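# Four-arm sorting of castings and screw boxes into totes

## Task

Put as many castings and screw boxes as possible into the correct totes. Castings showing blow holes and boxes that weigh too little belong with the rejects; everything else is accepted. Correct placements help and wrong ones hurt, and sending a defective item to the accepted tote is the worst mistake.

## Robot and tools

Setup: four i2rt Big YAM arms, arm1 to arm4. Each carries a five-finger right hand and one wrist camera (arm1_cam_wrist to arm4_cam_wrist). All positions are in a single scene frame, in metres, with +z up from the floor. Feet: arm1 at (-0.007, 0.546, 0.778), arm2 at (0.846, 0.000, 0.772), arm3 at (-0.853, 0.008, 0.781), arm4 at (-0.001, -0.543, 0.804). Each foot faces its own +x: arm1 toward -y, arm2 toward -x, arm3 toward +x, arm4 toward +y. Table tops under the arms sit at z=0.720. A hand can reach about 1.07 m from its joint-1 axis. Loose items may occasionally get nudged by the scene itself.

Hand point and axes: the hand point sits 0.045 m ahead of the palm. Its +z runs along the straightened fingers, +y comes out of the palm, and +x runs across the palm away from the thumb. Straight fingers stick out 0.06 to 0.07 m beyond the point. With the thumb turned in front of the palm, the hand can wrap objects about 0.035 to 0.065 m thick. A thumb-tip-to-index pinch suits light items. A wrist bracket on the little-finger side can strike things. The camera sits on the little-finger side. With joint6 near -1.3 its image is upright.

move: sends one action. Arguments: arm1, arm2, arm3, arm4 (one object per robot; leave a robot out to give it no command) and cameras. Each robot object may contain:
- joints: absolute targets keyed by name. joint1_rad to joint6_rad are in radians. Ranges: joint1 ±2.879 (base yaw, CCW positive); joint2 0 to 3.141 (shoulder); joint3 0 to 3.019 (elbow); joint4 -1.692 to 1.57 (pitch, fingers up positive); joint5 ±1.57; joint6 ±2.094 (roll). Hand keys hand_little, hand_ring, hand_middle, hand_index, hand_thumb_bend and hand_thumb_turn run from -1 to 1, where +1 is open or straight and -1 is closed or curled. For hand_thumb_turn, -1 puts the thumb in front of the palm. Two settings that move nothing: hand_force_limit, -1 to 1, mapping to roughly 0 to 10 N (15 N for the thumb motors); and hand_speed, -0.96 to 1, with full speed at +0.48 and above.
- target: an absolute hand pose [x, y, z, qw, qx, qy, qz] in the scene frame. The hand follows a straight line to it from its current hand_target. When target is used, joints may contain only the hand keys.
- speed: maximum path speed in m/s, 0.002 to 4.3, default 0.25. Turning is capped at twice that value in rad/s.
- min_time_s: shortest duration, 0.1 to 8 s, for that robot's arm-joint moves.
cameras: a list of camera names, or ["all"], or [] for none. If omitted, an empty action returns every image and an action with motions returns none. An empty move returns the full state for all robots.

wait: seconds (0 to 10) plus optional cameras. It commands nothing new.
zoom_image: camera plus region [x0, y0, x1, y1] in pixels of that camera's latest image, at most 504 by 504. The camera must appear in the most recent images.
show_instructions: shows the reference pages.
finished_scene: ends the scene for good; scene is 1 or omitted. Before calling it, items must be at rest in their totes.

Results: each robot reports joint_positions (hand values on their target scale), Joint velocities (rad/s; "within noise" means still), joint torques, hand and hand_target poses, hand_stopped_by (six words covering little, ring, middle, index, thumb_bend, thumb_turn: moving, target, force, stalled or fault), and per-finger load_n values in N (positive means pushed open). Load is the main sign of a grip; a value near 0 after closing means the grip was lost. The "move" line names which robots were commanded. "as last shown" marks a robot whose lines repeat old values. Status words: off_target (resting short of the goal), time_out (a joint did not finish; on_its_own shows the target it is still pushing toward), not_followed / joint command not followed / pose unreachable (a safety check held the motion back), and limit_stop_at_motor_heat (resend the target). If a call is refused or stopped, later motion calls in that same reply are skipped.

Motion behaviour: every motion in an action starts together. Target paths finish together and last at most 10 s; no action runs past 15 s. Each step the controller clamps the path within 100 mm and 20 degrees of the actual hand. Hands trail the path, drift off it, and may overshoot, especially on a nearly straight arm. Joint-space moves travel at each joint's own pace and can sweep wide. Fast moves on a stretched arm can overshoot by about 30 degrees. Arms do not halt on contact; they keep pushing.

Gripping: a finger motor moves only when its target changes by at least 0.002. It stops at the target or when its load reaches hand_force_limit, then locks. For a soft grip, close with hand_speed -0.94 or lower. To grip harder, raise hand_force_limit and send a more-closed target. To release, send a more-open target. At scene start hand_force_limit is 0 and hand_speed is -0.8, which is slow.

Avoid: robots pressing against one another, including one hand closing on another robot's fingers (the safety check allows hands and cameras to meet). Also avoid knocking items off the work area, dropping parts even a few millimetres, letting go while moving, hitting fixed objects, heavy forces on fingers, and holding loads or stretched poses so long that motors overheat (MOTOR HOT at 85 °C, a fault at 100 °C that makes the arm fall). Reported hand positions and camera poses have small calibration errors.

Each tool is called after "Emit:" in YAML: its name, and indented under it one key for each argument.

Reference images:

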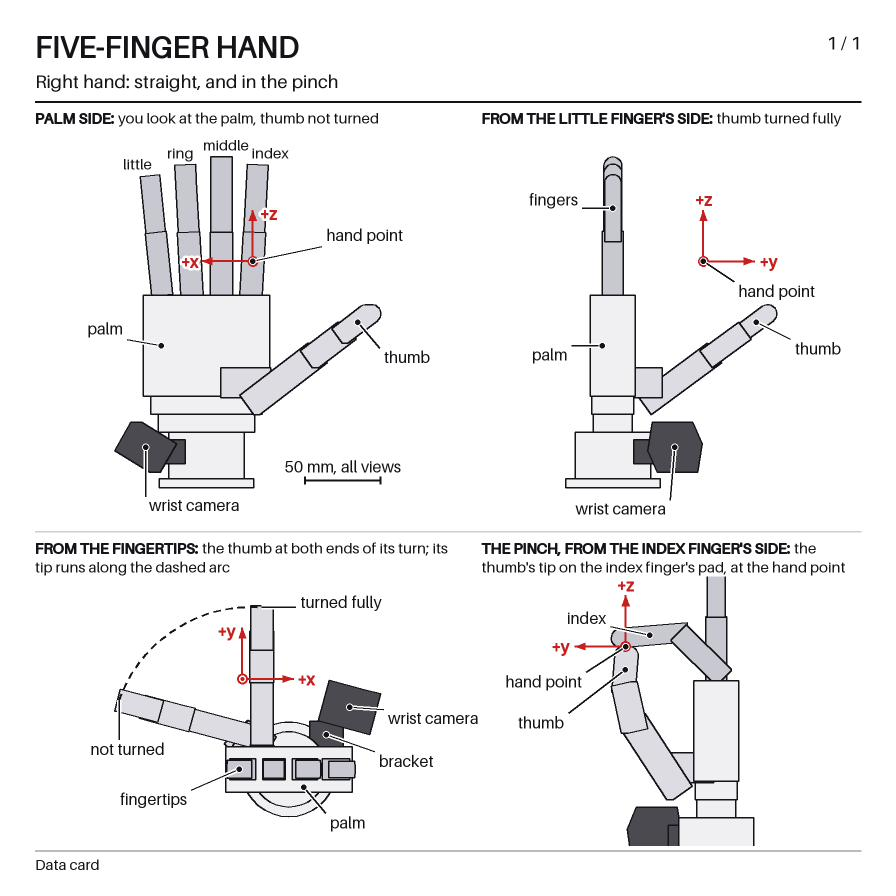

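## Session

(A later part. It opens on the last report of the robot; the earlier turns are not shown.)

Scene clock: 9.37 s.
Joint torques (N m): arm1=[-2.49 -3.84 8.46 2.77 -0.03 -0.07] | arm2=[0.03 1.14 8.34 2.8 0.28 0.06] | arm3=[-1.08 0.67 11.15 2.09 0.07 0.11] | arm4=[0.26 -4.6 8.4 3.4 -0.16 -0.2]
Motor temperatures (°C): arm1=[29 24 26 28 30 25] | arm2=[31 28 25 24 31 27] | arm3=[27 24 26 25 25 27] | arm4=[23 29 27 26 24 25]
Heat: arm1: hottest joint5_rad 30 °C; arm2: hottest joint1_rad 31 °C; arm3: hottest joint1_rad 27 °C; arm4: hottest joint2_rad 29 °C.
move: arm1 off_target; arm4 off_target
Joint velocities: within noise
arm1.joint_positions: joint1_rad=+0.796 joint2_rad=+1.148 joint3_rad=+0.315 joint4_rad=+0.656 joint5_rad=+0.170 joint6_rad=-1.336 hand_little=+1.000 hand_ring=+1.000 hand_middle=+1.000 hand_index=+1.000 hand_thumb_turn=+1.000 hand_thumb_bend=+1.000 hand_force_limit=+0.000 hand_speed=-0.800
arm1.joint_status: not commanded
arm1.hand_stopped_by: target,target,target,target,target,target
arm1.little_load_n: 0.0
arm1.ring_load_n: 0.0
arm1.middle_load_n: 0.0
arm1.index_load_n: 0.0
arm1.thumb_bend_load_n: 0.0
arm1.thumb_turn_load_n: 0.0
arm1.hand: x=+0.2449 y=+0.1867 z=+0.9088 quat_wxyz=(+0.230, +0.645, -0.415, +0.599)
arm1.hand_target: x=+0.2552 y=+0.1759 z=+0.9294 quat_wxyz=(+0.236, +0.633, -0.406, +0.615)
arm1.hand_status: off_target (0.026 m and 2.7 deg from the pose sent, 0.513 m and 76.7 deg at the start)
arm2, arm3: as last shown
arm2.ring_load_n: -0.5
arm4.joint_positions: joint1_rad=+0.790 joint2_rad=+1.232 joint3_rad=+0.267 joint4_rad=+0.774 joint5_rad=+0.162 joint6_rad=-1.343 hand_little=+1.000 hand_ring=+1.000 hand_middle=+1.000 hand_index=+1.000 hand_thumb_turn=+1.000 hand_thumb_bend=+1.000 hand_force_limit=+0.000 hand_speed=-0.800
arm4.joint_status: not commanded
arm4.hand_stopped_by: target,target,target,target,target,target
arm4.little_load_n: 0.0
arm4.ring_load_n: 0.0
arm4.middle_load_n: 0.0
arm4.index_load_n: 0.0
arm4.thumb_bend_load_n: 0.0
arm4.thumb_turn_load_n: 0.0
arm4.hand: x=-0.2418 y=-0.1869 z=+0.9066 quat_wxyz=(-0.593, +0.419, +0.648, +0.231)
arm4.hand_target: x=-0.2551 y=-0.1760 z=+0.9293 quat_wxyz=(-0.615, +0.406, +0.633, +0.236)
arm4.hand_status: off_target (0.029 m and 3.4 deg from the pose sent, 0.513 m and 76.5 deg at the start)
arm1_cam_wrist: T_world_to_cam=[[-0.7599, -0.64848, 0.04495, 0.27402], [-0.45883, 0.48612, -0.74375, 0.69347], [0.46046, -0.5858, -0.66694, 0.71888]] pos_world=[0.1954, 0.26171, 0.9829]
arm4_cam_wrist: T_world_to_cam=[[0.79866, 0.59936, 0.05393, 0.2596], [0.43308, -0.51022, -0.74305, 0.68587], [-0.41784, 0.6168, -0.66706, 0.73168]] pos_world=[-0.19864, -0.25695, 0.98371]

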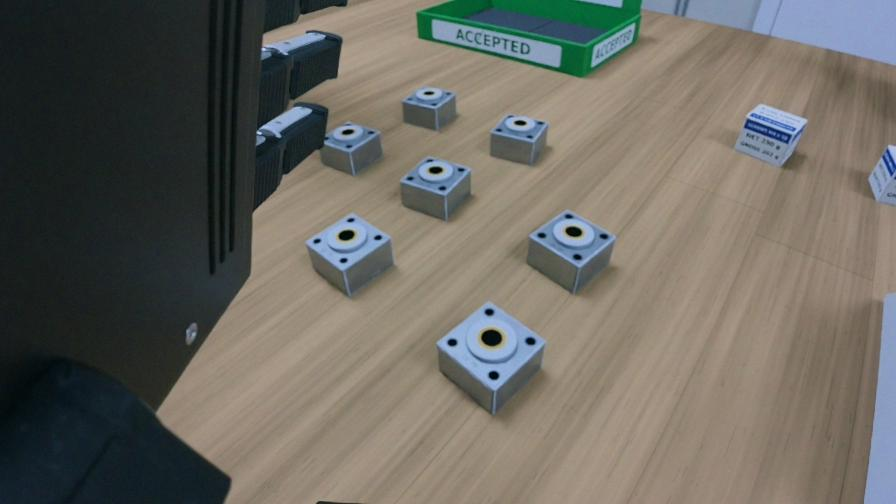

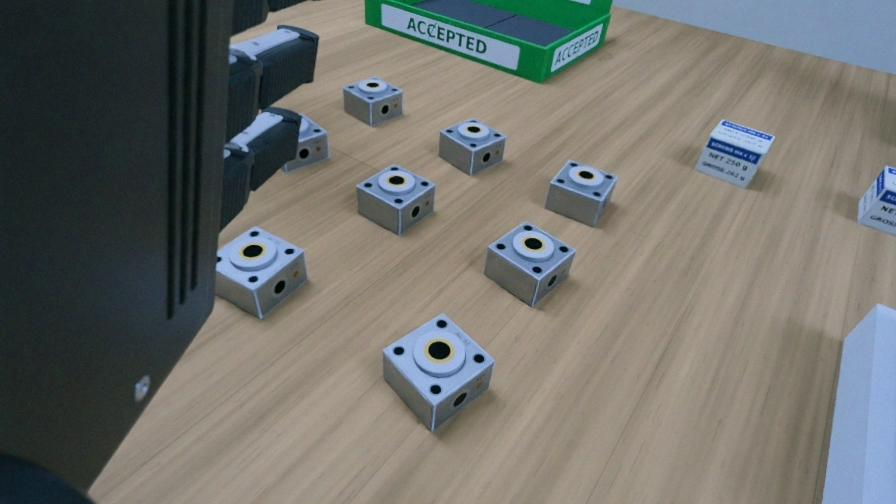

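Emit:
move:
  arm1: {"joints": {"joint1_rad": -0.188, "joint2_rad": 0.624, "joint3_rad": 1.458, "joint4_rad": -1.366, "joint5_rad": 0.043, "joint6_rad": -1.232}, "min_time_s": 2.5}
  arm4: {"joints": {"joint1_rad": -0.084, "joint2_rad": 0.638, "joint3_rad": 1.436, "joint4_rad": -1.442, "joint5_rad": 0.135, "joint6_rad": -1.147}, "min_time_s": 2.5}
  arm3: {"target": [-0.412, 0.025, 0.83, 0.3373, -0.622, 0.622, -0.3373], "speed": 0.4, "joints": {"hand_speed": 0.3, "hand_thumb_turn": -1, "hand_thumb_bend": 0.75, "hand_ring": -1, "hand_little": -1, "hand_index": 0.6, "hand_middle": 0.6}}
  arm2: {"target": [0.395, 0.012, 0.83, 0.3373, -0.622, -0.622, 0.3373], "speed": 0.4, "joints": {"hand_speed": 0.3, "hand_thumb_turn": -1, "hand_thumb_bend": 0.75, "hand_ring": -1, "hand_little": -1, "hand_index": 0.6, "hand_middle": 0.6}}
  cameras: ["all"]

Scene clock: 17.80 s.
Joint torques (N m): arm1=[-2.9 2.96 7.82 1.76 -0.01 0.12] | arm2=[-1.2 -6.48 8.43 2.55 0.04 0.07] | arm3=[-1.85 -6.71 12.15 1.76 -0.05 0.11] | arm4=[-0.79 1.26 8.96 1.72 -0.09 -0.01]
Motor temperatures (°C): arm1=[29 24 28 28 30 25] | arm2=[31 28 25 24 31 27] | arm3=[27 24 27 25 25 27] | arm4=[23 29 28 26 24 25]
Heat: arm1: hottest joint5_rad 30 °C; arm2: hottest joint1_rad 31 °C; arm3: hottest joint1_rad 27 °C; arm4: hottest joint2_rad 29 °C.
move: arm1 done; arm2 off_target; arm3 off_target; arm4 done
Joint velocities: within noise
arm1.joint_positions: joint1_rad=-0.182 joint2_rad=+0.616 joint3_rad=+1.431 joint4_rad=-1.362 joint5_rad=+0.045 joint6_rad=-1.242 hand_little=+1.000 hand_ring=+1.000 hand_middle=+1.000 hand_index=+1.000 hand_thumb_turn=+1.000 hand_thumb_bend=+1.000 hand_force_limit=+0.000 hand_speed=-0.800
arm1.joint_status: all done
arm1.hand_stopped_by: target,target,target,target,target,target
arm1.little_load_n: 0.0
arm1.ring_load_n: 0.0
arm1.middle_load_n: 0.0
arm1.index_load_n: 0.0
arm1.thumb_bend_load_n: 0.0
arm1.thumb_turn_load_n: 0.0
arm1.hand: x=-0.0986 y=+0.3413 z=+1.2806 quat_wxyz=(+0.333, +0.436, -0.756, +0.358)
arm1.hand_target: x=-0.0989 y=+0.3421 z=+1.2902 quat_wxyz=(+0.336, +0.428, -0.756, +0.364)
arm1.hand_status: not commanded
arm2.joint_positions: joint1_rad=-0.107 joint2_rad=+1.266 joint3_rad=+0.506 joint4_rad=+0.141 joint5_rad=-0.123 joint6_rad=-0.075 hand_little=-1.000 hand_ring=-1.000 hand_middle=+0.600 hand_index=+0.600 hand_thumb_turn=-1.000 hand_thumb_bend=+0.750 hand_force_limit=+0.000 hand_speed=+0.300
arm2.joint_status: all done
arm2.hand_stopped_by: target,target,target,target,target,target
arm2.little_load_n: 0.0
arm2.ring_load_n: 0.0
arm2.middle_load_n: 0.0
arm2.index_load_n: 0.5
arm2.thumb_bend_load_n: 0.0
arm2.thumb_turn_load_n: 0.0
arm2.hand: x=+0.4150 y=+0.0076 z=+0.8140 quat_wxyz=(-0.322, +0.625, +0.632, -0.325)
arm2.hand_target: x=+0.3960 y=+0.0120 z=+0.8306 quat_wxyz=(-0.337, +0.621, +0.622, -0.337)
arm2.hand_status: off_target (0.026 m and 2.6 deg from the pose sent, 0.246 m and 79.1 deg at the start)
arm3.joint_positions: joint1_rad=-0.022 joint2_rad=+1.254 joint3_rad=+0.450 joint4_rad=+0.170 joint5_rad=-0.033 joint6_rad=-0.039 hand_little=-1.000 hand_ring=-1.000 hand_middle=+0.600 hand_index=+0.600 hand_thumb_turn=-1.000 hand_thumb_bend=+0.750 hand_force_limit=+0.000 hand_speed=+0.300
arm3.joint_status: all done
arm3.hand_stopped_by: target,target,target,target,target,target
arm3.little_load_n: 0.0
arm3.ring_load_n: 0.0
arm3.middle_load_n: 0.0
arm3.index_load_n: 0.0
arm3.thumb_bend_load_n: 0.0
arm3.thumb_turn_load_n: 0.0
arm3.hand: x=-0.4400 y=+0.0282 z=+0.8096 quat_wxyz=(-0.320, +0.637, -0.625, +0.319)
arm3.hand_target: x=-0.4140 y=+0.0249 z=+0.8312 quat_wxyz=(-0.337, +0.622, -0.621, +0.337)
arm3.hand_status: off_target (0.035 m and 3.4 deg from the pose sent, 0.240 m and 79.3 deg at the start)
arm4.joint_positions: joint1_rad=-0.074 joint2_rad=+0.632 joint3_rad=+1.405 joint4_rad=-1.430 joint5_rad=+0.139 joint6_rad=-1.156 hand_little=+1.000 hand_ring=+1.000 hand_middle=+1.000 hand_index=+1.000 hand_thumb_turn=+1.000 hand_thumb_bend=+1.000 hand_force_limit=+0.000 hand_speed=-0.800
arm4.joint_status: all done
arm4.hand_stopped_by: target,target,target,target,target,target
arm4.little_load_n: 0.0
arm4.ring_load_n: 0.0
arm4.middle_load_n: 0.0
arm4.index_load_n: 0.0
arm4.thumb_bend_load_n: -0.5
arm4.thumb_turn_load_n: 0.0
arm4.hand: x=+0.0851 y=-0.3425 z=+1.2771 quat_wxyz=(-0.322, +0.785, +0.435, +0.302)
arm4.hand_target: x=+0.0857 y=-0.3455 z=+1.2874 quat_wxyz=(-0.328, +0.786, +0.427, +0.304)
arm4.hand_status: not commanded
pictures: arm1_cam_wrist, arm2_cam_wrist, arm3_cam_wrist, arm4_cam_wrist
arm1_cam_wrist: T_world_to_cam=[[-0.98005, 0.18828, -0.06362, -0.0717], [0.19634, 0.86776, -0.45656, 0.30374], [-0.03075, -0.45994, -0.88742, 1.40655]] pos_world=[-0.08665, 0.39686, 1.38231]
arm2_cam_wrist: T_world_to_cam=[[0.58007, 0.27296, -0.76747, 0.37757], [0.54865, -0.82733, 0.12044, -0.31787], [-0.60208, -0.49093, -0.62967, 0.88551]] pos_world=[0.48853, 0.06868, 0.88563]
arm3_cam_wrist: T_world_to_cam=[[-0.5484, -0.21878, -0.80709, 0.42187], [-0.55831, 0.81433, 0.15861, -0.4028], [0.62254, 0.53758, -0.56873, 0.83697]] pos_world=[-0.51458, -0.02963, 0.88038]
arm4_cam_wrist: T_world_to_cam=[[0.96198, -0.26938, -0.04509, -0.11329], [-0.2668, -0.89153, -0.36605, 0.18775], [0.05841, 0.36416, -0.9295, 1.41947]] pos_world=[0.07616, -0.38005, 1.38302]

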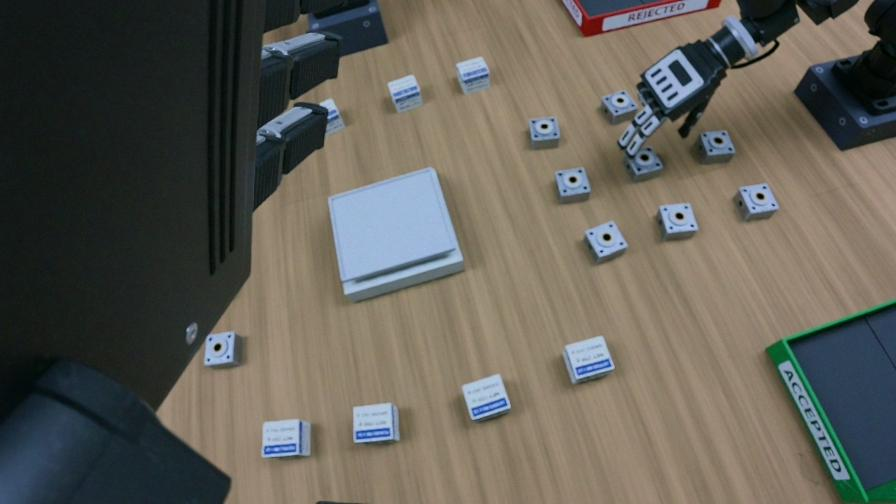

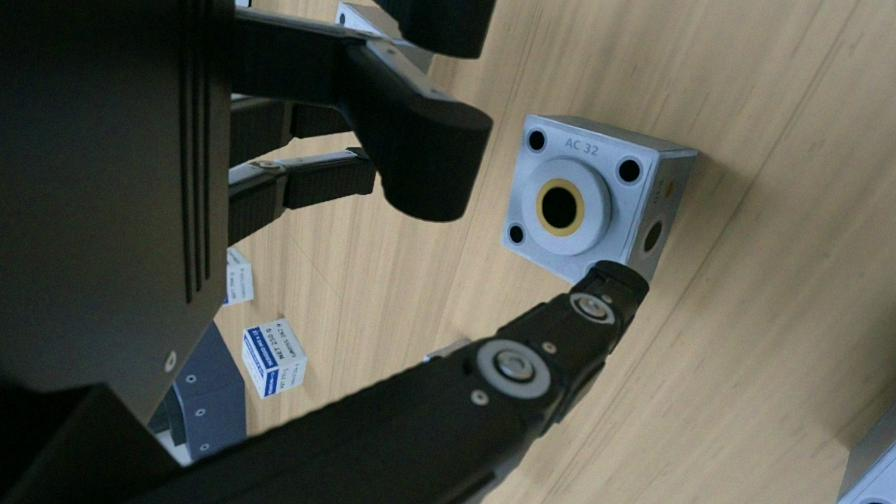

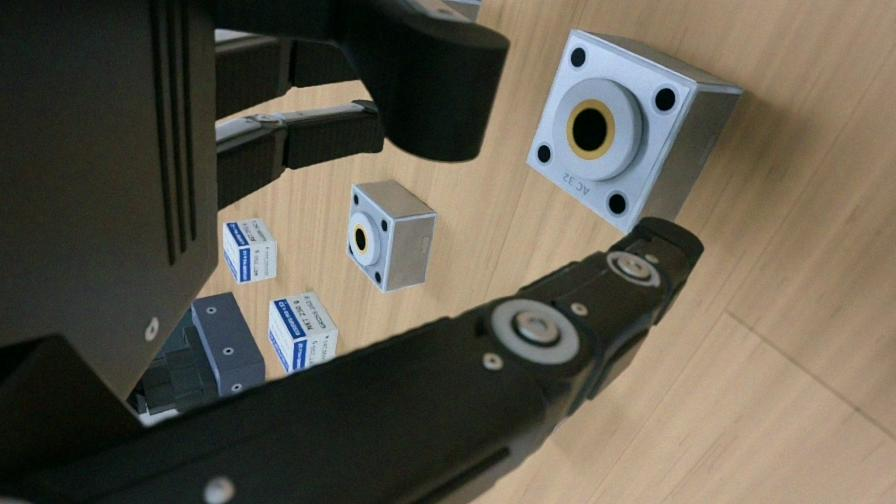

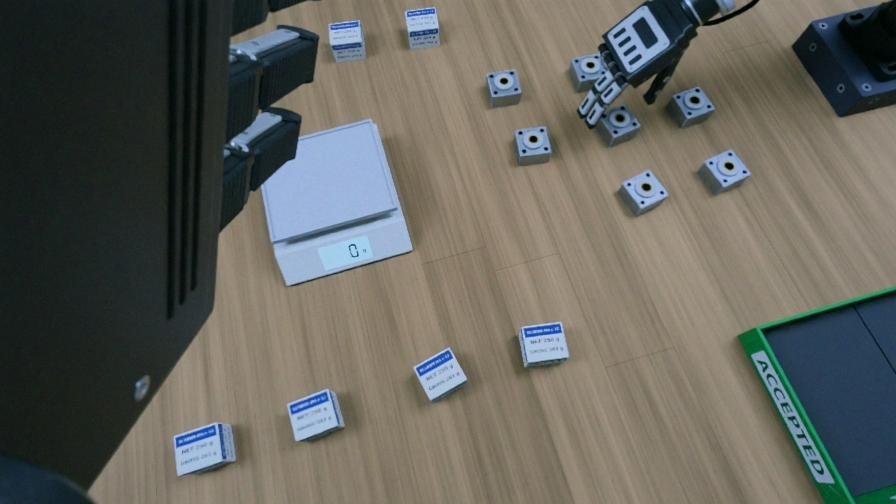

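Emit:
move:
  arm3: {"target": [-0.3975, 0.022, 0.780, 0.3536, -0.6124, 0.6124, -0.3536], "speed": 0.15}
  arm2: {"target": [0.4004, 0.0112, 0.7886, 0.3181, -0.5509, -0.6683, 0.3859], "speed": 0.15}
  cameras: ["arm2_cam_wrist", "arm3_cam_wrist"]

Scene clock: 20.77 s.
Joint torques (N m): arm1=[-2.84 2.96 7.83 1.77 -0.02 0.12] | arm2=[-1.44 -7.36 4.93 2.56 -0.21 -0.14] | arm3=[-2.61 -8.59 6.98 1.94 -0.23 0.18] | arm4=[-0.91 1.32 8.99 1.7 -0.09 -0.02]
Motor temperatures (°C): arm1=[29 24 28 28 30 25] | arm2=[31 28 26 24 31 27] | arm3=[27 24 27 25 25 27] | arm4=[23 29 28 26 24 25]
Heat: arm1: hottest joint5_rad 30 °C; arm2: hottest joint1_rad 31 °C; arm3: hottest joint1_rad 27 °C; arm4: hottest joint2_rad 29 °C.
move: arm2 done; arm3 done
Joint velocities: within noise
arm1, arm4: as last shown
arm2.joint_positions: joint1_rad=-0.181 joint2_rad=+1.418 joint3_rad=+0.486 joint4_rad=+0.371 joint5_rad=-0.354 joint6_rad=-0.193 hand_little=-1.000 hand_ring=-1.000 hand_middle=+0.600 hand_index=+0.600 hand_thumb_turn=-1.000 hand_thumb_bend=+0.750 hand_force_limit=+0.000 hand_speed=+0.300
arm2.joint_status: not commanded
arm2.hand_stopped_by: target,target,target,target,target,target
arm2.little_load_n: 0.0
arm2.ring_load_n: 0.0
arm2.middle_load_n: 0.0
arm2.index_load_n: 0.0
arm2.thumb_bend_load_n: 0.0
arm2.thumb_turn_load_n: 0.0
arm2.hand: x=+0.4023 y=+0.0069 z=+0.7893 quat_wxyz=(-0.312, +0.553, +0.669, -0.386)
arm2.hand_target: x=+0.4006 y=+0.0111 z=+0.7885 quat_wxyz=(-0.318, +0.551, +0.668, -0.386)
arm2.hand_status: done (0.005 m and 0.7 deg from the pose sent, 0.030 m and 11.8 deg at the start)
arm3.joint_positions: joint1_rad=-0.026 joint2_rad=+1.478 joint3_rad=+0.450 joint4_rad=+0.489 joint5_rad=-0.038 joint6_rad=-0.039 hand_little=-1.000 hand_ring=-1.000 hand_middle=+0.600 hand_index=+0.600 hand_thumb_turn=-1.000 hand_thumb_bend=+0.750 hand_force_limit=+0.000 hand_speed=+0.300
arm3.joint_status: not commanded
arm3.hand_stopped_by: target,target,target,target,target,target
arm3.little_load_n: 0.0
arm3.ring_load_n: 0.0
arm3.middle_load_n: 0.0
arm3.index_load_n: 0.0
arm3.thumb_bend_load_n: 0.0
arm3.thumb_turn_load_n: 0.0
arm3.hand: x=-0.4031 y=+0.0263 z=+0.7777 quat_wxyz=(-0.348, +0.621, -0.609, +0.349)
arm3.hand_target: x=-0.3977 y=+0.0220 z=+0.7801 quat_wxyz=(-0.353, +0.612, -0.612, +0.354)
arm3.hand_status: done (0.007 m and 1.4 deg from the pose sent, 0.052 m and 6.4 deg at the start)
arm4.thumb_bend_load_n: 0.5
arm2_cam_wrist: T_world_to_cam=[[0.45303, 0.35232, -0.81892, 0.45734], [0.69824, -0.71136, 0.08022, -0.33767], [-0.55428, -0.60815, -0.56827, 0.795]] pos_world=[0.46924, 0.08214, 0.85339]
arm3_cam_wrist: T_world_to_cam=[[-0.47013, -0.21924, -0.85494, 0.48475], [-0.57032, 0.81472, 0.1047, -0.33852], [0.67358, 0.53681, -0.50806, 0.77029]] pos_world=[-0.48402, -0.03143, 0.84123]

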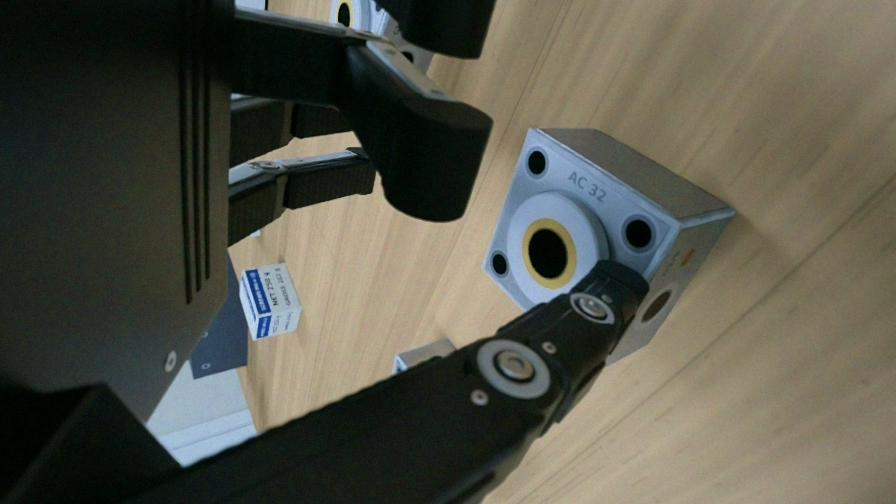

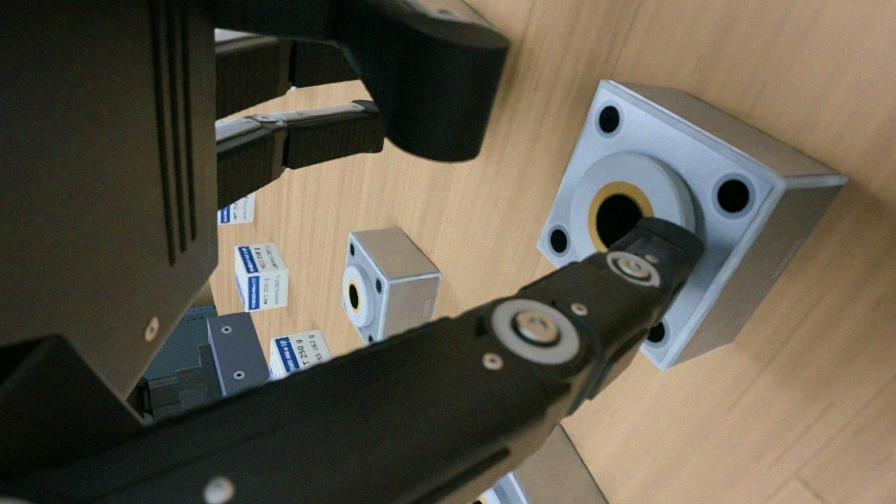

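Emit:
move:
  arm3: {"target": [-0.4255, 0.024, 0.779, 0.3536, -0.6124, 0.6124, -0.3536], "speed": 0.15}
  arm2: {"target": [0.423, 0.0120, 0.7886, 0.3181, -0.5509, -0.6683, 0.3859], "speed": 0.15}

Emit:
move:
  arm3: {"target": [-0.4255, 0.024, 0.753, 0.3536, -0.6124, 0.6124, -0.3536], "speed": 0.1}
  arm2: {"target": [0.423, 0.0120, 0.767, 0.3181, -0.5509, -0.6683, 0.3859], "speed": 0.1}
  cameras: ["arm2_cam_wrist", "arm3_cam_wrist", "arm4_cam_wrist"]

Scene clock: 22.63 s.
Joint torques (N m): arm1=[-2.84 2.96 7.83 1.78 -0.02 0.11] | arm2=[-1.44 -8.35 4.83 2.21 -0.23 -0.1] | arm3=[-2.49 -9.35 6.06 1.77 -0.19 0.15] | arm4=[-0.79 1.32 8.98 1.69 -0.09 -0.01]
Motor temperatures (°C): arm1=[29 24 28 28 30 25] | arm2=[31 28 26 24 31 27] | arm3=[27 24 27 25 25 27] | arm4=[23 29 28 26 24 25]
Heat: arm1: hottest joint5_rad 30 °C; arm2: hottest joint1_rad 31 °C; arm3: hottest joint1_rad 27 °C; arm4: hottest joint2_rad 29 °C.
move: arm2 done; arm3 off_target
Joint velocities: within noise
arm1, arm4: as last shown
arm2.joint_positions: joint1_rad=-0.199 joint2_rad=+1.383 joint3_rad=+0.428 joint4_rad=+0.376 joint5_rad=-0.369 joint6_rad=-0.203 hand_little=-1.000 hand_ring=-1.000 hand_middle=+0.600 hand_index=+0.600 hand_thumb_turn=-1.000 hand_thumb_bend=+0.750 hand_force_limit=+0.000 hand_speed=+0.300
arm2.joint_status: not commanded
arm2.hand_stopped_by: target,target,target,target,target,target
arm2.little_load_n: 0.0
arm2.ring_load_n: 0.5
arm2.middle_load_n: 0.0
arm2.index_load_n: 0.0
arm2.thumb_bend_load_n: 0.0
arm2.thumb_turn_load_n: 0.0
arm2.hand: x=+0.4259 y=+0.0074 z=+0.7822 quat_wxyz=(-0.307, +0.556, +0.670, -0.384)
arm2.hand_target: x=+0.4230 y=+0.0120 z=+0.7885 quat_wxyz=(-0.318, +0.551, +0.668, -0.386)
arm2.hand_status: done (0.008 m and 1.4 deg from the pose sent, 0.021 m and 0.7 deg at the start)
arm3.joint_positions: joint1_rad=-0.026 joint2_rad=+1.444 joint3_rad=+0.382 joint4_rad=+0.504 joint5_rad=-0.038 joint6_rad=-0.039 hand_little=-1.000 hand_ring=-1.000 hand_middle=+0.600 hand_index=+0.600 hand_thumb_turn=-1.000 hand_thumb_bend=+0.750 hand_force_limit=+0.000 hand_speed=+0.300
arm3.joint_status: not commanded
arm3.hand_stopped_by: target,target,target,target,target,target
arm3.little_load_n: 0.0
arm3.ring_load_n: 0.0
arm3.middle_load_n: 0.0
arm3.index_load_n: 0.0
arm3.thumb_bend_load_n: 0.0
arm3.thumb_turn_load_n: 0.0
arm3.hand: x=-0.4307 y=+0.0274 z=+0.7689 quat_wxyz=(-0.343, +0.624, -0.612, +0.343)
arm3.hand_target: x=-0.4255 y=+0.0240 z=+0.7789 quat_wxyz=(-0.353, +0.612, -0.612, +0.354)
arm3.hand_status: off_target (0.012 m and 2.2 deg from the pose sent, 0.023 m and 1.4 deg at the start)
arm4.thumb_bend_load_n: 0.0
pictures: none

Scene clock: 23.77 s.
Joint torques (N m): arm1=[-2.9 2.96 7.8 1.78 -0.02 0.12] | arm2=[-1.38 -7 4.3 2.58 -0.2 -0.09] | arm3=[-2.55 -7.94 5.2 2.24 -0.17 0.13] | arm4=[-0.79 1.2 8.98 1.73 -0.09 -0.01]
Motor temperatures (°C): arm1=[29 24 28 28 30 25] | arm2=[31 28 26 24 31 27] | arm3=[27 24 27 25 25 27] | arm4=[23 29 28 26 24 25]
Heat: arm1: hottest joint5_rad 30 °C; arm2: hottest joint1_rad 31 °C; arm3: hottest joint1_rad 27 °C; arm4: hottest joint2_rad 29 °C.
move: arm2 done; arm3 done
Joint velocities: within noise
arm1, arm4: as last shown
arm2.joint_positions: joint1_rad=-0.199 joint2_rad=+1.445 joint3_rad=+0.413 joint4_rad=+0.468 joint5_rad=-0.369 joint6_rad=-0.204 hand_little=-1.000 hand_ring=-1.000 hand_middle=+0.600 hand_index=+0.600 hand_thumb_turn=-1.000 hand_thumb_bend=+0.750 hand_force_limit=+0.000 hand_speed=+0.300
arm2.joint_status: not commanded
arm2.hand_stopped_by: target,target,target,target,target,target
arm2.little_load_n: 0.0
arm2.ring_load_n: 0.0
arm2.middle_load_n: 0.0
arm2.index_load_n: 0.0
arm2.thumb_bend_load_n: 0.0
arm2.thumb_turn_load_n: 0.0
arm2.hand: x=+0.4244 y=+0.0080 z=+0.7678 quat_wxyz=(-0.313, +0.553, +0.669, -0.386)
arm2.hand_target: x=+0.4231 y=+0.0120 z=+0.7670 quat_wxyz=(-0.318, +0.551, +0.668, -0.386)
arm2.hand_status: done (0.004 m and 0.7 deg from the pose sent, 0.016 m and 1.4 deg at the start)
arm3.joint_positions: joint1_rad=-0.026 joint2_rad=+1.533 joint3_rad=+0.369 joint4_rad=+0.631 joint5_rad=-0.038 joint6_rad=-0.039 hand_little=-1.000 hand_ring=-1.000 hand_middle=+0.600 hand_index=+0.600 hand_thumb_turn=-1.000 hand_thumb_bend=+0.750 hand_force_limit=+0.000 hand_speed=+0.300
arm3.joint_status: not commanded
arm3.hand_stopped_by: target,target,target,target,target,target
arm3.little_load_n: 0.0
arm3.ring_load_n: 0.0
arm3.middle_load_n: 0.0
arm3.index_load_n: 0.0
arm3.thumb_bend_load_n: 0.0
arm3.thumb_turn_load_n: 0.0
arm3.hand: x=-0.4267 y=+0.0273 z=+0.7533 quat_wxyz=(-0.351, +0.620, -0.608, +0.351)
arm3.hand_target: x=-0.4257 y=+0.0240 z=+0.7529 quat_wxyz=(-0.353, +0.613, -0.612, +0.353)
arm3.hand_status: done (0.004 m and 1.1 deg from the pose sent, 0.017 m and 2.2 deg at the start)
arm4.index_load_n: -0.5
arm2_cam_wrist: T_world_to_cam=[[0.4518, 0.35328, -0.81919, 0.43007], [0.69894, -0.71081, 0.07894, -0.34991], [-0.5544, -0.60823, -0.56807, 0.7956]] pos_world=[0.49134, 0.08324, 0.83189]
arm3_cam_wrist: T_world_to_cam=[[-0.46357, -0.21946, -0.85845, 0.4585], [-0.57109, 0.81476, 0.1001, -0.34704], [0.67747, 0.53666, -0.50303, 0.77109]] pos_world=[-0.50803, -0.03043, 0.81622]
arm4_cam_wrist: T_world_to_cam=[[0.96198, -0.26938, -0.04509, -0.11329], [-0.2668, -0.89153, -0.36605, 0.18775], [0.05841, 0.36416, -0.9295, 1.41947]] pos_world=[0.07616, -0.38005, 1.38302]

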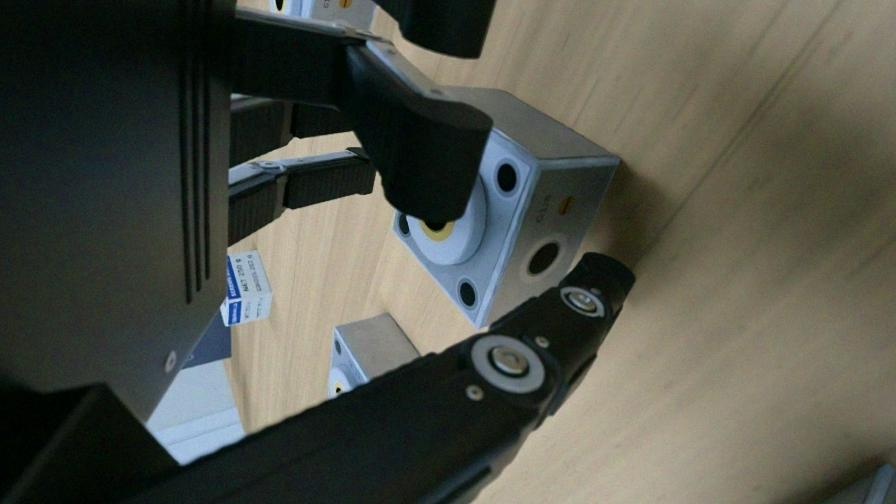

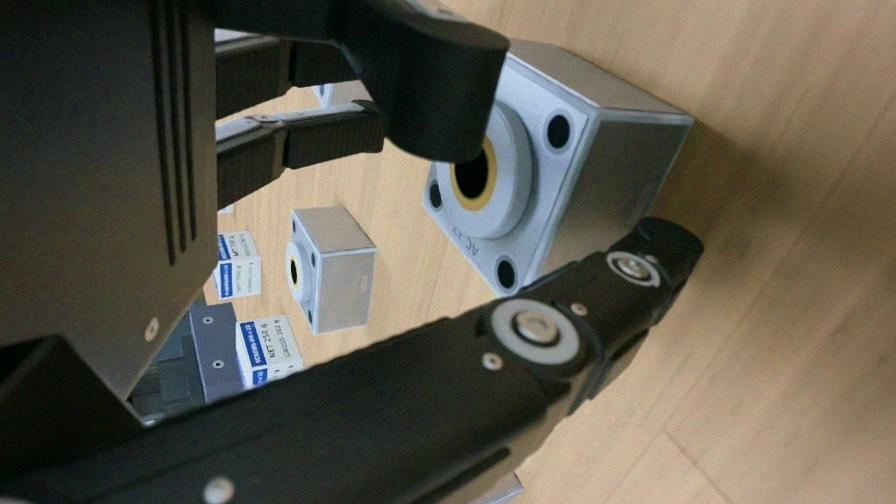

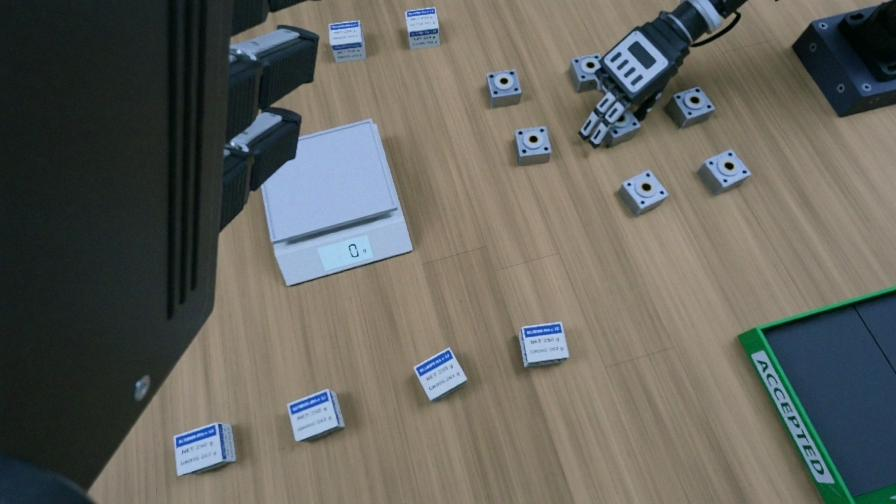

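Emit:
move:
  arm3: {"target": [-0.4255, 0.024, 0.745, 0.3536, -0.6124, 0.6124, -0.3536], "speed": 0.1, "joints": {"hand_speed": -0.8, "hand_force_limit": -0.2, "hand_index": 0.0, "hand_middle": 0.0, "hand_thumb_bend": 0.2}}
  arm2: {"target": [0.423, 0.0120, 0.759, 0.3181, -0.5509, -0.6683, 0.3859], "speed": 0.1, "joints": {"hand_speed": -0.8, "hand_force_limit": -0.2, "hand_index": 0.0, "hand_middle": 0.0, "hand_thumb_bend": 0.2}}
  cameras: ["arm2_cam_wrist", "arm3_cam_wrist"]

Scene clock: 26.27 s.
Joint torques (N m): arm1=[-2.84 2.96 7.82 1.77 -0.01 0.12] | arm2=[-1.38 -6.89 4.01 2.5 -0.17 -0.1] | arm3=[-2.37 -9 4.64 1.87 -0.1 0.12] | arm4=[-0.73 1.26 9.01 1.69 -0.09 -0.01]
Motor temperatures (°C): arm1=[29 24 28 28 29 25] | arm2=[31 28 26 24 31 27] | arm3=[27 24 27 25 25 27] | arm4=[23 29 28 26 24 25]
Heat: arm1: hottest joint1_rad 29 °C; arm2: hottest joint1_rad 31 °C; arm3: hottest joint1_rad 27 °C; arm4: hottest joint2_rad 29 °C.
move: arm2 off_target; arm3 off_target
Joint velocities: within noise
arm1, arm4: as last shown
arm2.joint_positions: joint1_rad=-0.199 joint2_rad=+1.476 joint3_rad=+0.409 joint4_rad=+0.508 joint5_rad=-0.370 joint6_rad=-0.204 hand_little=-1.000 hand_ring=-1.000 hand_middle=+0.160 hand_index=+0.159 hand_thumb_turn=-1.000 hand_thumb_bend=+0.527 hand_force_limit=-0.200 hand_speed=-0.800
arm2.joint_status: hand_middle off_target (ended at +0.160, target +0.000); hand_index off_target (ended at +0.159, target +0.000); hand_thumb_bend off_target (ended at +0.527, target +0.200); the others done
arm2.hand_stopped_by: target,target,force,force,force,target
arm2.little_load_n: 0.0
arm2.ring_load_n: 0.0
arm2.middle_load_n: 7.5
arm2.index_load_n: 4.5
arm2.thumb_bend_load_n: 8.0
arm2.thumb_turn_load_n: 0.0
arm2.hand: x=+0.4230 y=+0.0083 z=+0.7616 quat_wxyz=(-0.315, +0.551, +0.668, -0.388)
arm2.hand_target: x=+0.4230 y=+0.0120 z=+0.7591 quat_wxyz=(-0.318, +0.551, +0.668, -0.386)
arm2.hand_status: done (0.004 m and 0.4 deg from the pose sent, 0.010 m and 0.7 deg at the start)
arm3.joint_positions: joint1_rad=-0.026 joint2_rad=+1.567 joint3_rad=+0.369 joint4_rad=+0.670 joint5_rad=-0.038 joint6_rad=-0.039 hand_little=-1.000 hand_ring=-1.000 hand_middle=+0.159 hand_index=+0.141 hand_thumb_turn=-1.000 hand_thumb_bend=+0.518 hand_force_limit=-0.200 hand_speed=-0.800
arm3.joint_status: hand_middle off_target (ended at +0.159, target +0.000); hand_index off_target (ended at +0.141, target +0.000); hand_thumb_bend off_target (ended at +0.518, target +0.200); the others done
arm3.hand_stopped_by: target,target,force,force,force,target
arm3.little_load_n: 0.0
arm3.ring_load_n: 0.0
arm3.middle_load_n: 5.0
arm3.index_load_n: 5.0
arm3.thumb_bend_load_n: 8.0
arm3.thumb_turn_load_n: -0.5
arm3.hand: x=-0.4249 y=+0.0272 z=+0.7474 quat_wxyz=(-0.352, +0.619, -0.607, +0.353)
arm3.hand_target: x=-0.4257 y=+0.0240 z=+0.7450 quat_wxyz=(-0.353, +0.613, -0.612, +0.353)
arm3.hand_status: done (0.004 m and 1.0 deg from the pose sent, 0.009 m and 1.1 deg at the start)
arm4.index_load_n: 0.0
arm2_cam_wrist: T_world_to_cam=[[0.447, 0.35433, -0.82137, 0.42912], [0.69968, -0.71059, 0.07423, -0.34491], [-0.55735, -0.60787, -0.56555, 0.79076]] pos_world=[0.49024, 0.08354, 0.82528]
arm3_cam_wrist: T_world_to_cam=[[-0.45934, -0.21959, -0.86069, 0.45772], [-0.57156, 0.81479, 0.09716, -0.34341], [0.67994, 0.53656, -0.49978, 0.76552]] pos_world=[-0.50654, -0.03043, 0.80991]

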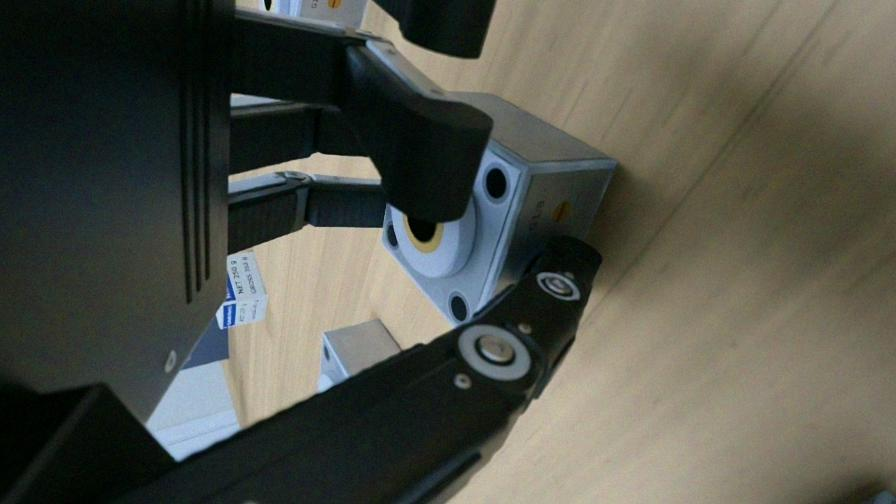

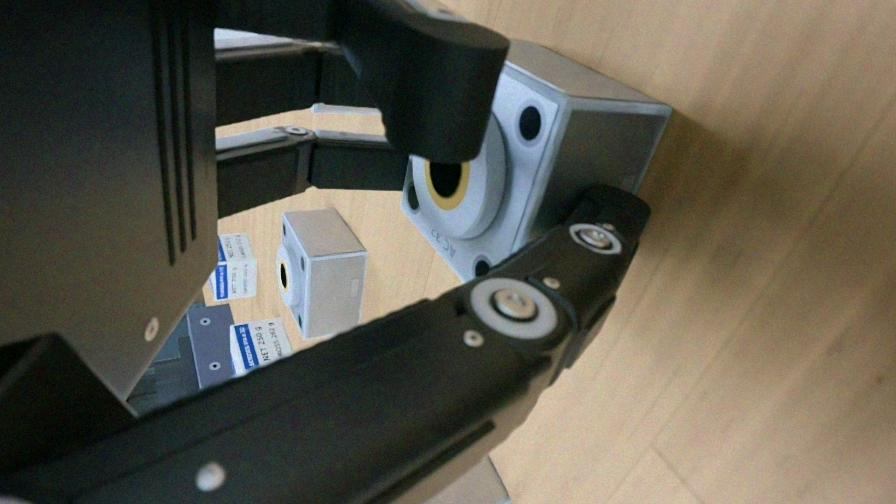

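Emit:
move:
  arm3: {"target": [-0.45, 0.04, 0.90, 0.3536, -0.6124, 0.6124, -0.3536], "speed": 0.25}
  arm2: {"target": [0.46, 0.02, 0.90, 0.3181, -0.5509, -0.6683, 0.3859], "speed": 0.25}
  arm1: {"joints": {"joint1_rad": -1.3, "joint2_rad": 0.25, "joint3_rad": 0.45, "joint4_rad": 0.0, "joint5_rad": 0, "joint6_rad": -1.3}, "min_time_s": 2}
  cameras: ["all"]

Scene clock: 31.53 s.
Joint torques (N m): arm1=[-2.67 1.55 8.49 2.71 -0.06 -0.08] | arm2=[-1.32 -4.84 10.15 1.74 -0.33 -0.08] | arm3=[-0.73 -4.6 14.6 0.72 -0.01 0.15] | arm4=[-0.85 1.2 8.99 1.69 -0.09 -0.01]
Motor temperatures (°C): arm1=[29 24 29 28 29 25] | arm2=[31 28 26 24 31 27] | arm3=[27 25 28 25 25 27] | arm4=[23 29 28 26 24 25]
Heat: arm1: hottest joint1_rad 29 °C; arm2: hottest joint1_rad 31 °C; arm3: hottest joint3_rad 28 °C; arm4: hottest joint2_rad 29 °C.
move: arm1 done; arm2 off_target; arm3 off_target
Joint velocities: within noise
arm1.joint_positions: joint1_rad=-1.296 joint2_rad=+0.259 joint3_rad=+0.442 joint4_rad=-0.017 joint5_rad=+0.002 joint6_rad=-1.290 hand_little=+1.000 hand_ring=+1.000 hand_middle=+1.000 hand_index=+1.000 hand_thumb_turn=+1.000 hand_thumb_bend=+1.000 hand_force_limit=+0.000 hand_speed=-0.800
arm1.joint_status: all done
arm1.hand_stopped_by: target,target,target,target,target,target
arm1.little_load_n: 0.0
arm1.ring_load_n: 0.0
arm1.middle_load_n: 0.0
arm1.index_load_n: 0.0
arm1.thumb_bend_load_n: 0.0
arm1.thumb_turn_load_n: 0.0
arm1.hand: x=-0.3287 y=+0.5029 z=+1.1401 quat_wxyz=(+0.734, +0.002, -0.646, +0.211)
arm1.hand_target: x=-0.3261 y=+0.5050 z=+1.1531 quat_wxyz=(+0.746, +0.005, -0.632, +0.209)
arm1.hand_status: not commanded
arm2.joint_positions: joint1_rad=-0.265 joint2_rad=+0.955 joint3_rad=+0.475 joint4_rad=-0.141 joint5_rad=-0.423 joint6_rad=-0.245 hand_little=-1.000 hand_ring=-1.000 hand_middle=+0.160 hand_index=+0.159 hand_thumb_turn=-1.000 hand_thumb_bend=+0.527 hand_force_limit=-0.200 hand_speed=-0.800
arm2.joint_status: not commanded
arm2.hand_stopped_by: target,target,force,force,force,target
arm2.little_load_n: 0.0
arm2.ring_load_n: 0.0
arm2.middle_load_n: 7.0
arm2.index_load_n: 3.5
arm2.thumb_bend_load_n: 8.5
arm2.thumb_turn_load_n: 0.5
arm2.hand: x=+0.4756 y=+0.0126 z=+0.8760 quat_wxyz=(-0.297, +0.562, +0.673, -0.378)
arm2.hand_target: x=+0.4609 y=+0.0198 z=+0.9002 quat_wxyz=(-0.318, +0.551, +0.668, -0.386)
arm2.hand_status: off_target (0.030 m and 2.9 deg from the pose sent, 0.144 m and 0.4 deg at the start)
arm3.joint_positions: joint1_rad=+0.012 joint2_rad=+0.965 joint3_rad=+0.425 joint4_rad=-0.046 joint5_rad=+0.010 joint6_rad=-0.013 hand_little=-1.000 hand_ring=-1.000 hand_middle=+0.159 hand_index=+0.141 hand_thumb_turn=-1.000 hand_thumb_bend=+0.518 hand_force_limit=-0.200 hand_speed=-0.800
arm3.joint_status: not commanded
arm3.hand_stopped_by: target,target,force,force,force,target
arm3.little_load_n: 0.0
arm3.ring_load_n: 0.0
arm3.middle_load_n: 5.0
arm3.index_load_n: 5.0
arm3.thumb_bend_load_n: 8.0
arm3.thumb_turn_load_n: 0.0
arm3.hand: x=-0.4734 y=+0.0352 z=+0.8664 quat_wxyz=(-0.331, +0.625, -0.621, +0.338)
arm3.hand_target: x=-0.4520 y=+0.0399 z=+0.9005 quat_wxyz=(-0.354, +0.612, -0.612, +0.353)
arm3.hand_status: off_target (0.041 m and 3.7 deg from the pose sent, 0.155 m and 1.0 deg at the start)
arm4: as last shown
pictures: arm1_cam_wrist, arm2_cam_wrist, arm3_cam_wrist, arm4_cam_wrist
arm1_cam_wrist: T_world_to_cam=[[-0.34234, 0.93957, -0.00351, -0.5734], [0.35041, 0.12421, -0.92832, 1.10709], [-0.87179, -0.31903, -0.37176, 0.41394]] pos_world=[-0.22336, 0.5333, 1.17961]
arm2_cam_wrist: T_world_to_cam=[[0.48411, 0.34553, -0.8039, 0.46534], [0.69468, -0.71039, 0.113, -0.41882], [-0.53203, -0.61316, -0.58394, 0.89155]] pos_world=[0.54, 0.08835, 0.94202]
arm3_cam_wrist: T_world_to_cam=[[-0.51246, -0.21391, -0.83164, 0.48903], [-0.55213, 0.82382, 0.12832, -0.40731], [0.65768, 0.52493, -0.54028, 0.8787]] pos_world=[-0.55218, -0.0211, 0.93371]
arm4_cam_wrist: T_world_to_cam=[[0.96198, -0.26938, -0.04509, -0.11329], [-0.2668, -0.89153, -0.36605, 0.18775], [0.05841, 0.36416, -0.9295, 1.41947]] pos_world=[0.07616, -0.38005, 1.38302]

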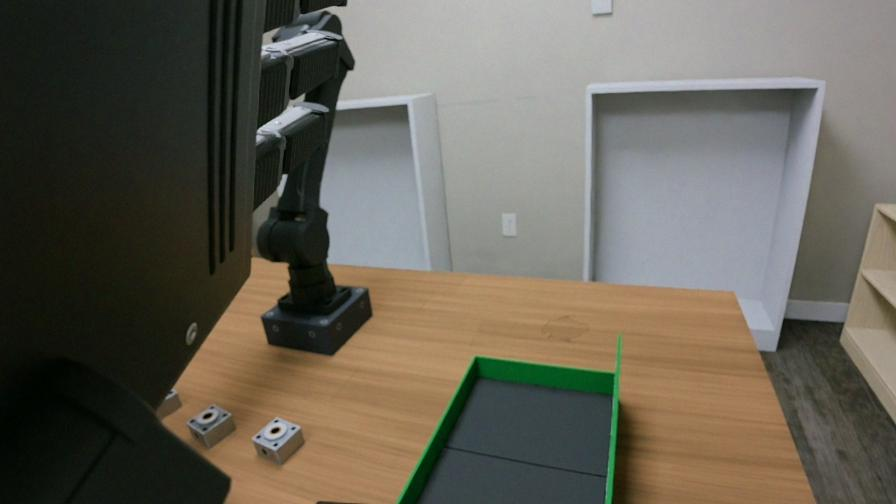

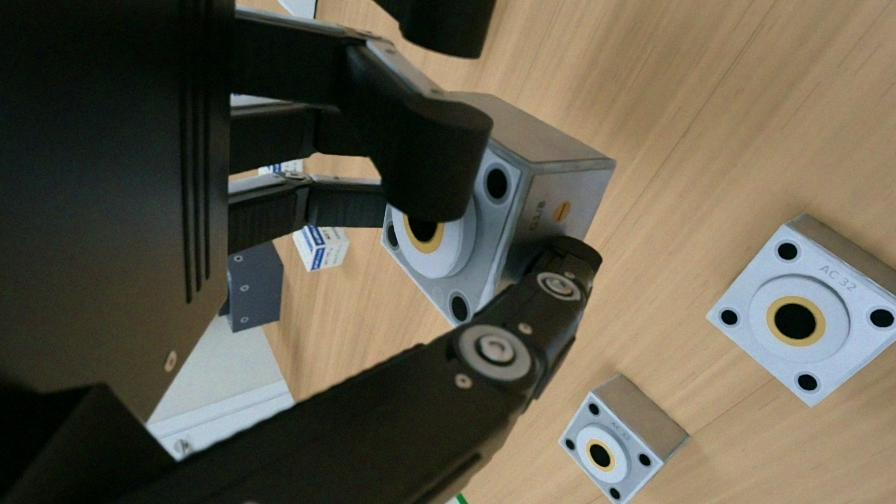

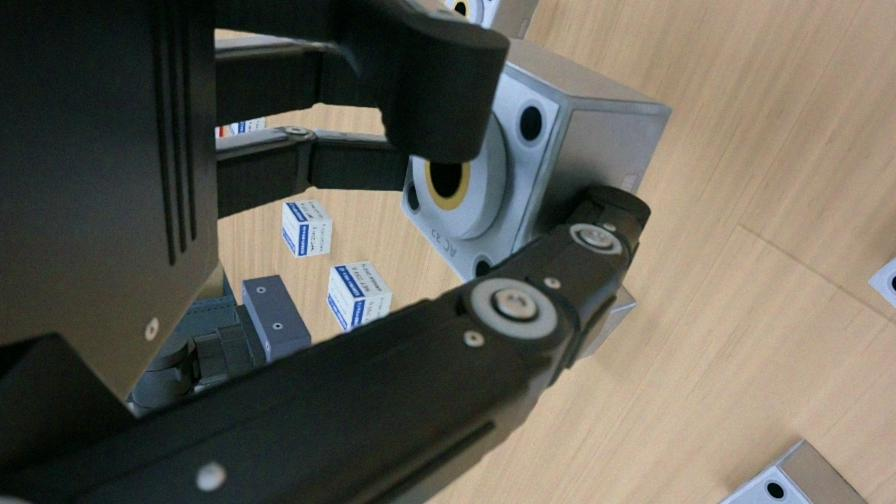

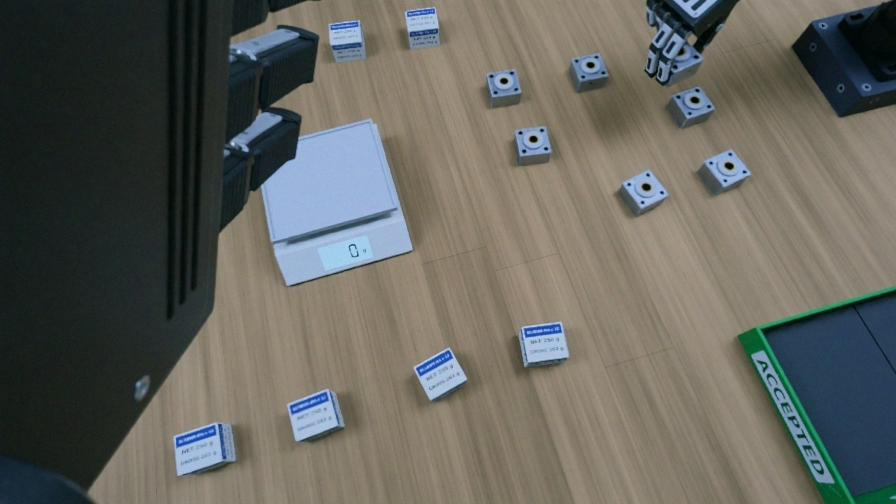

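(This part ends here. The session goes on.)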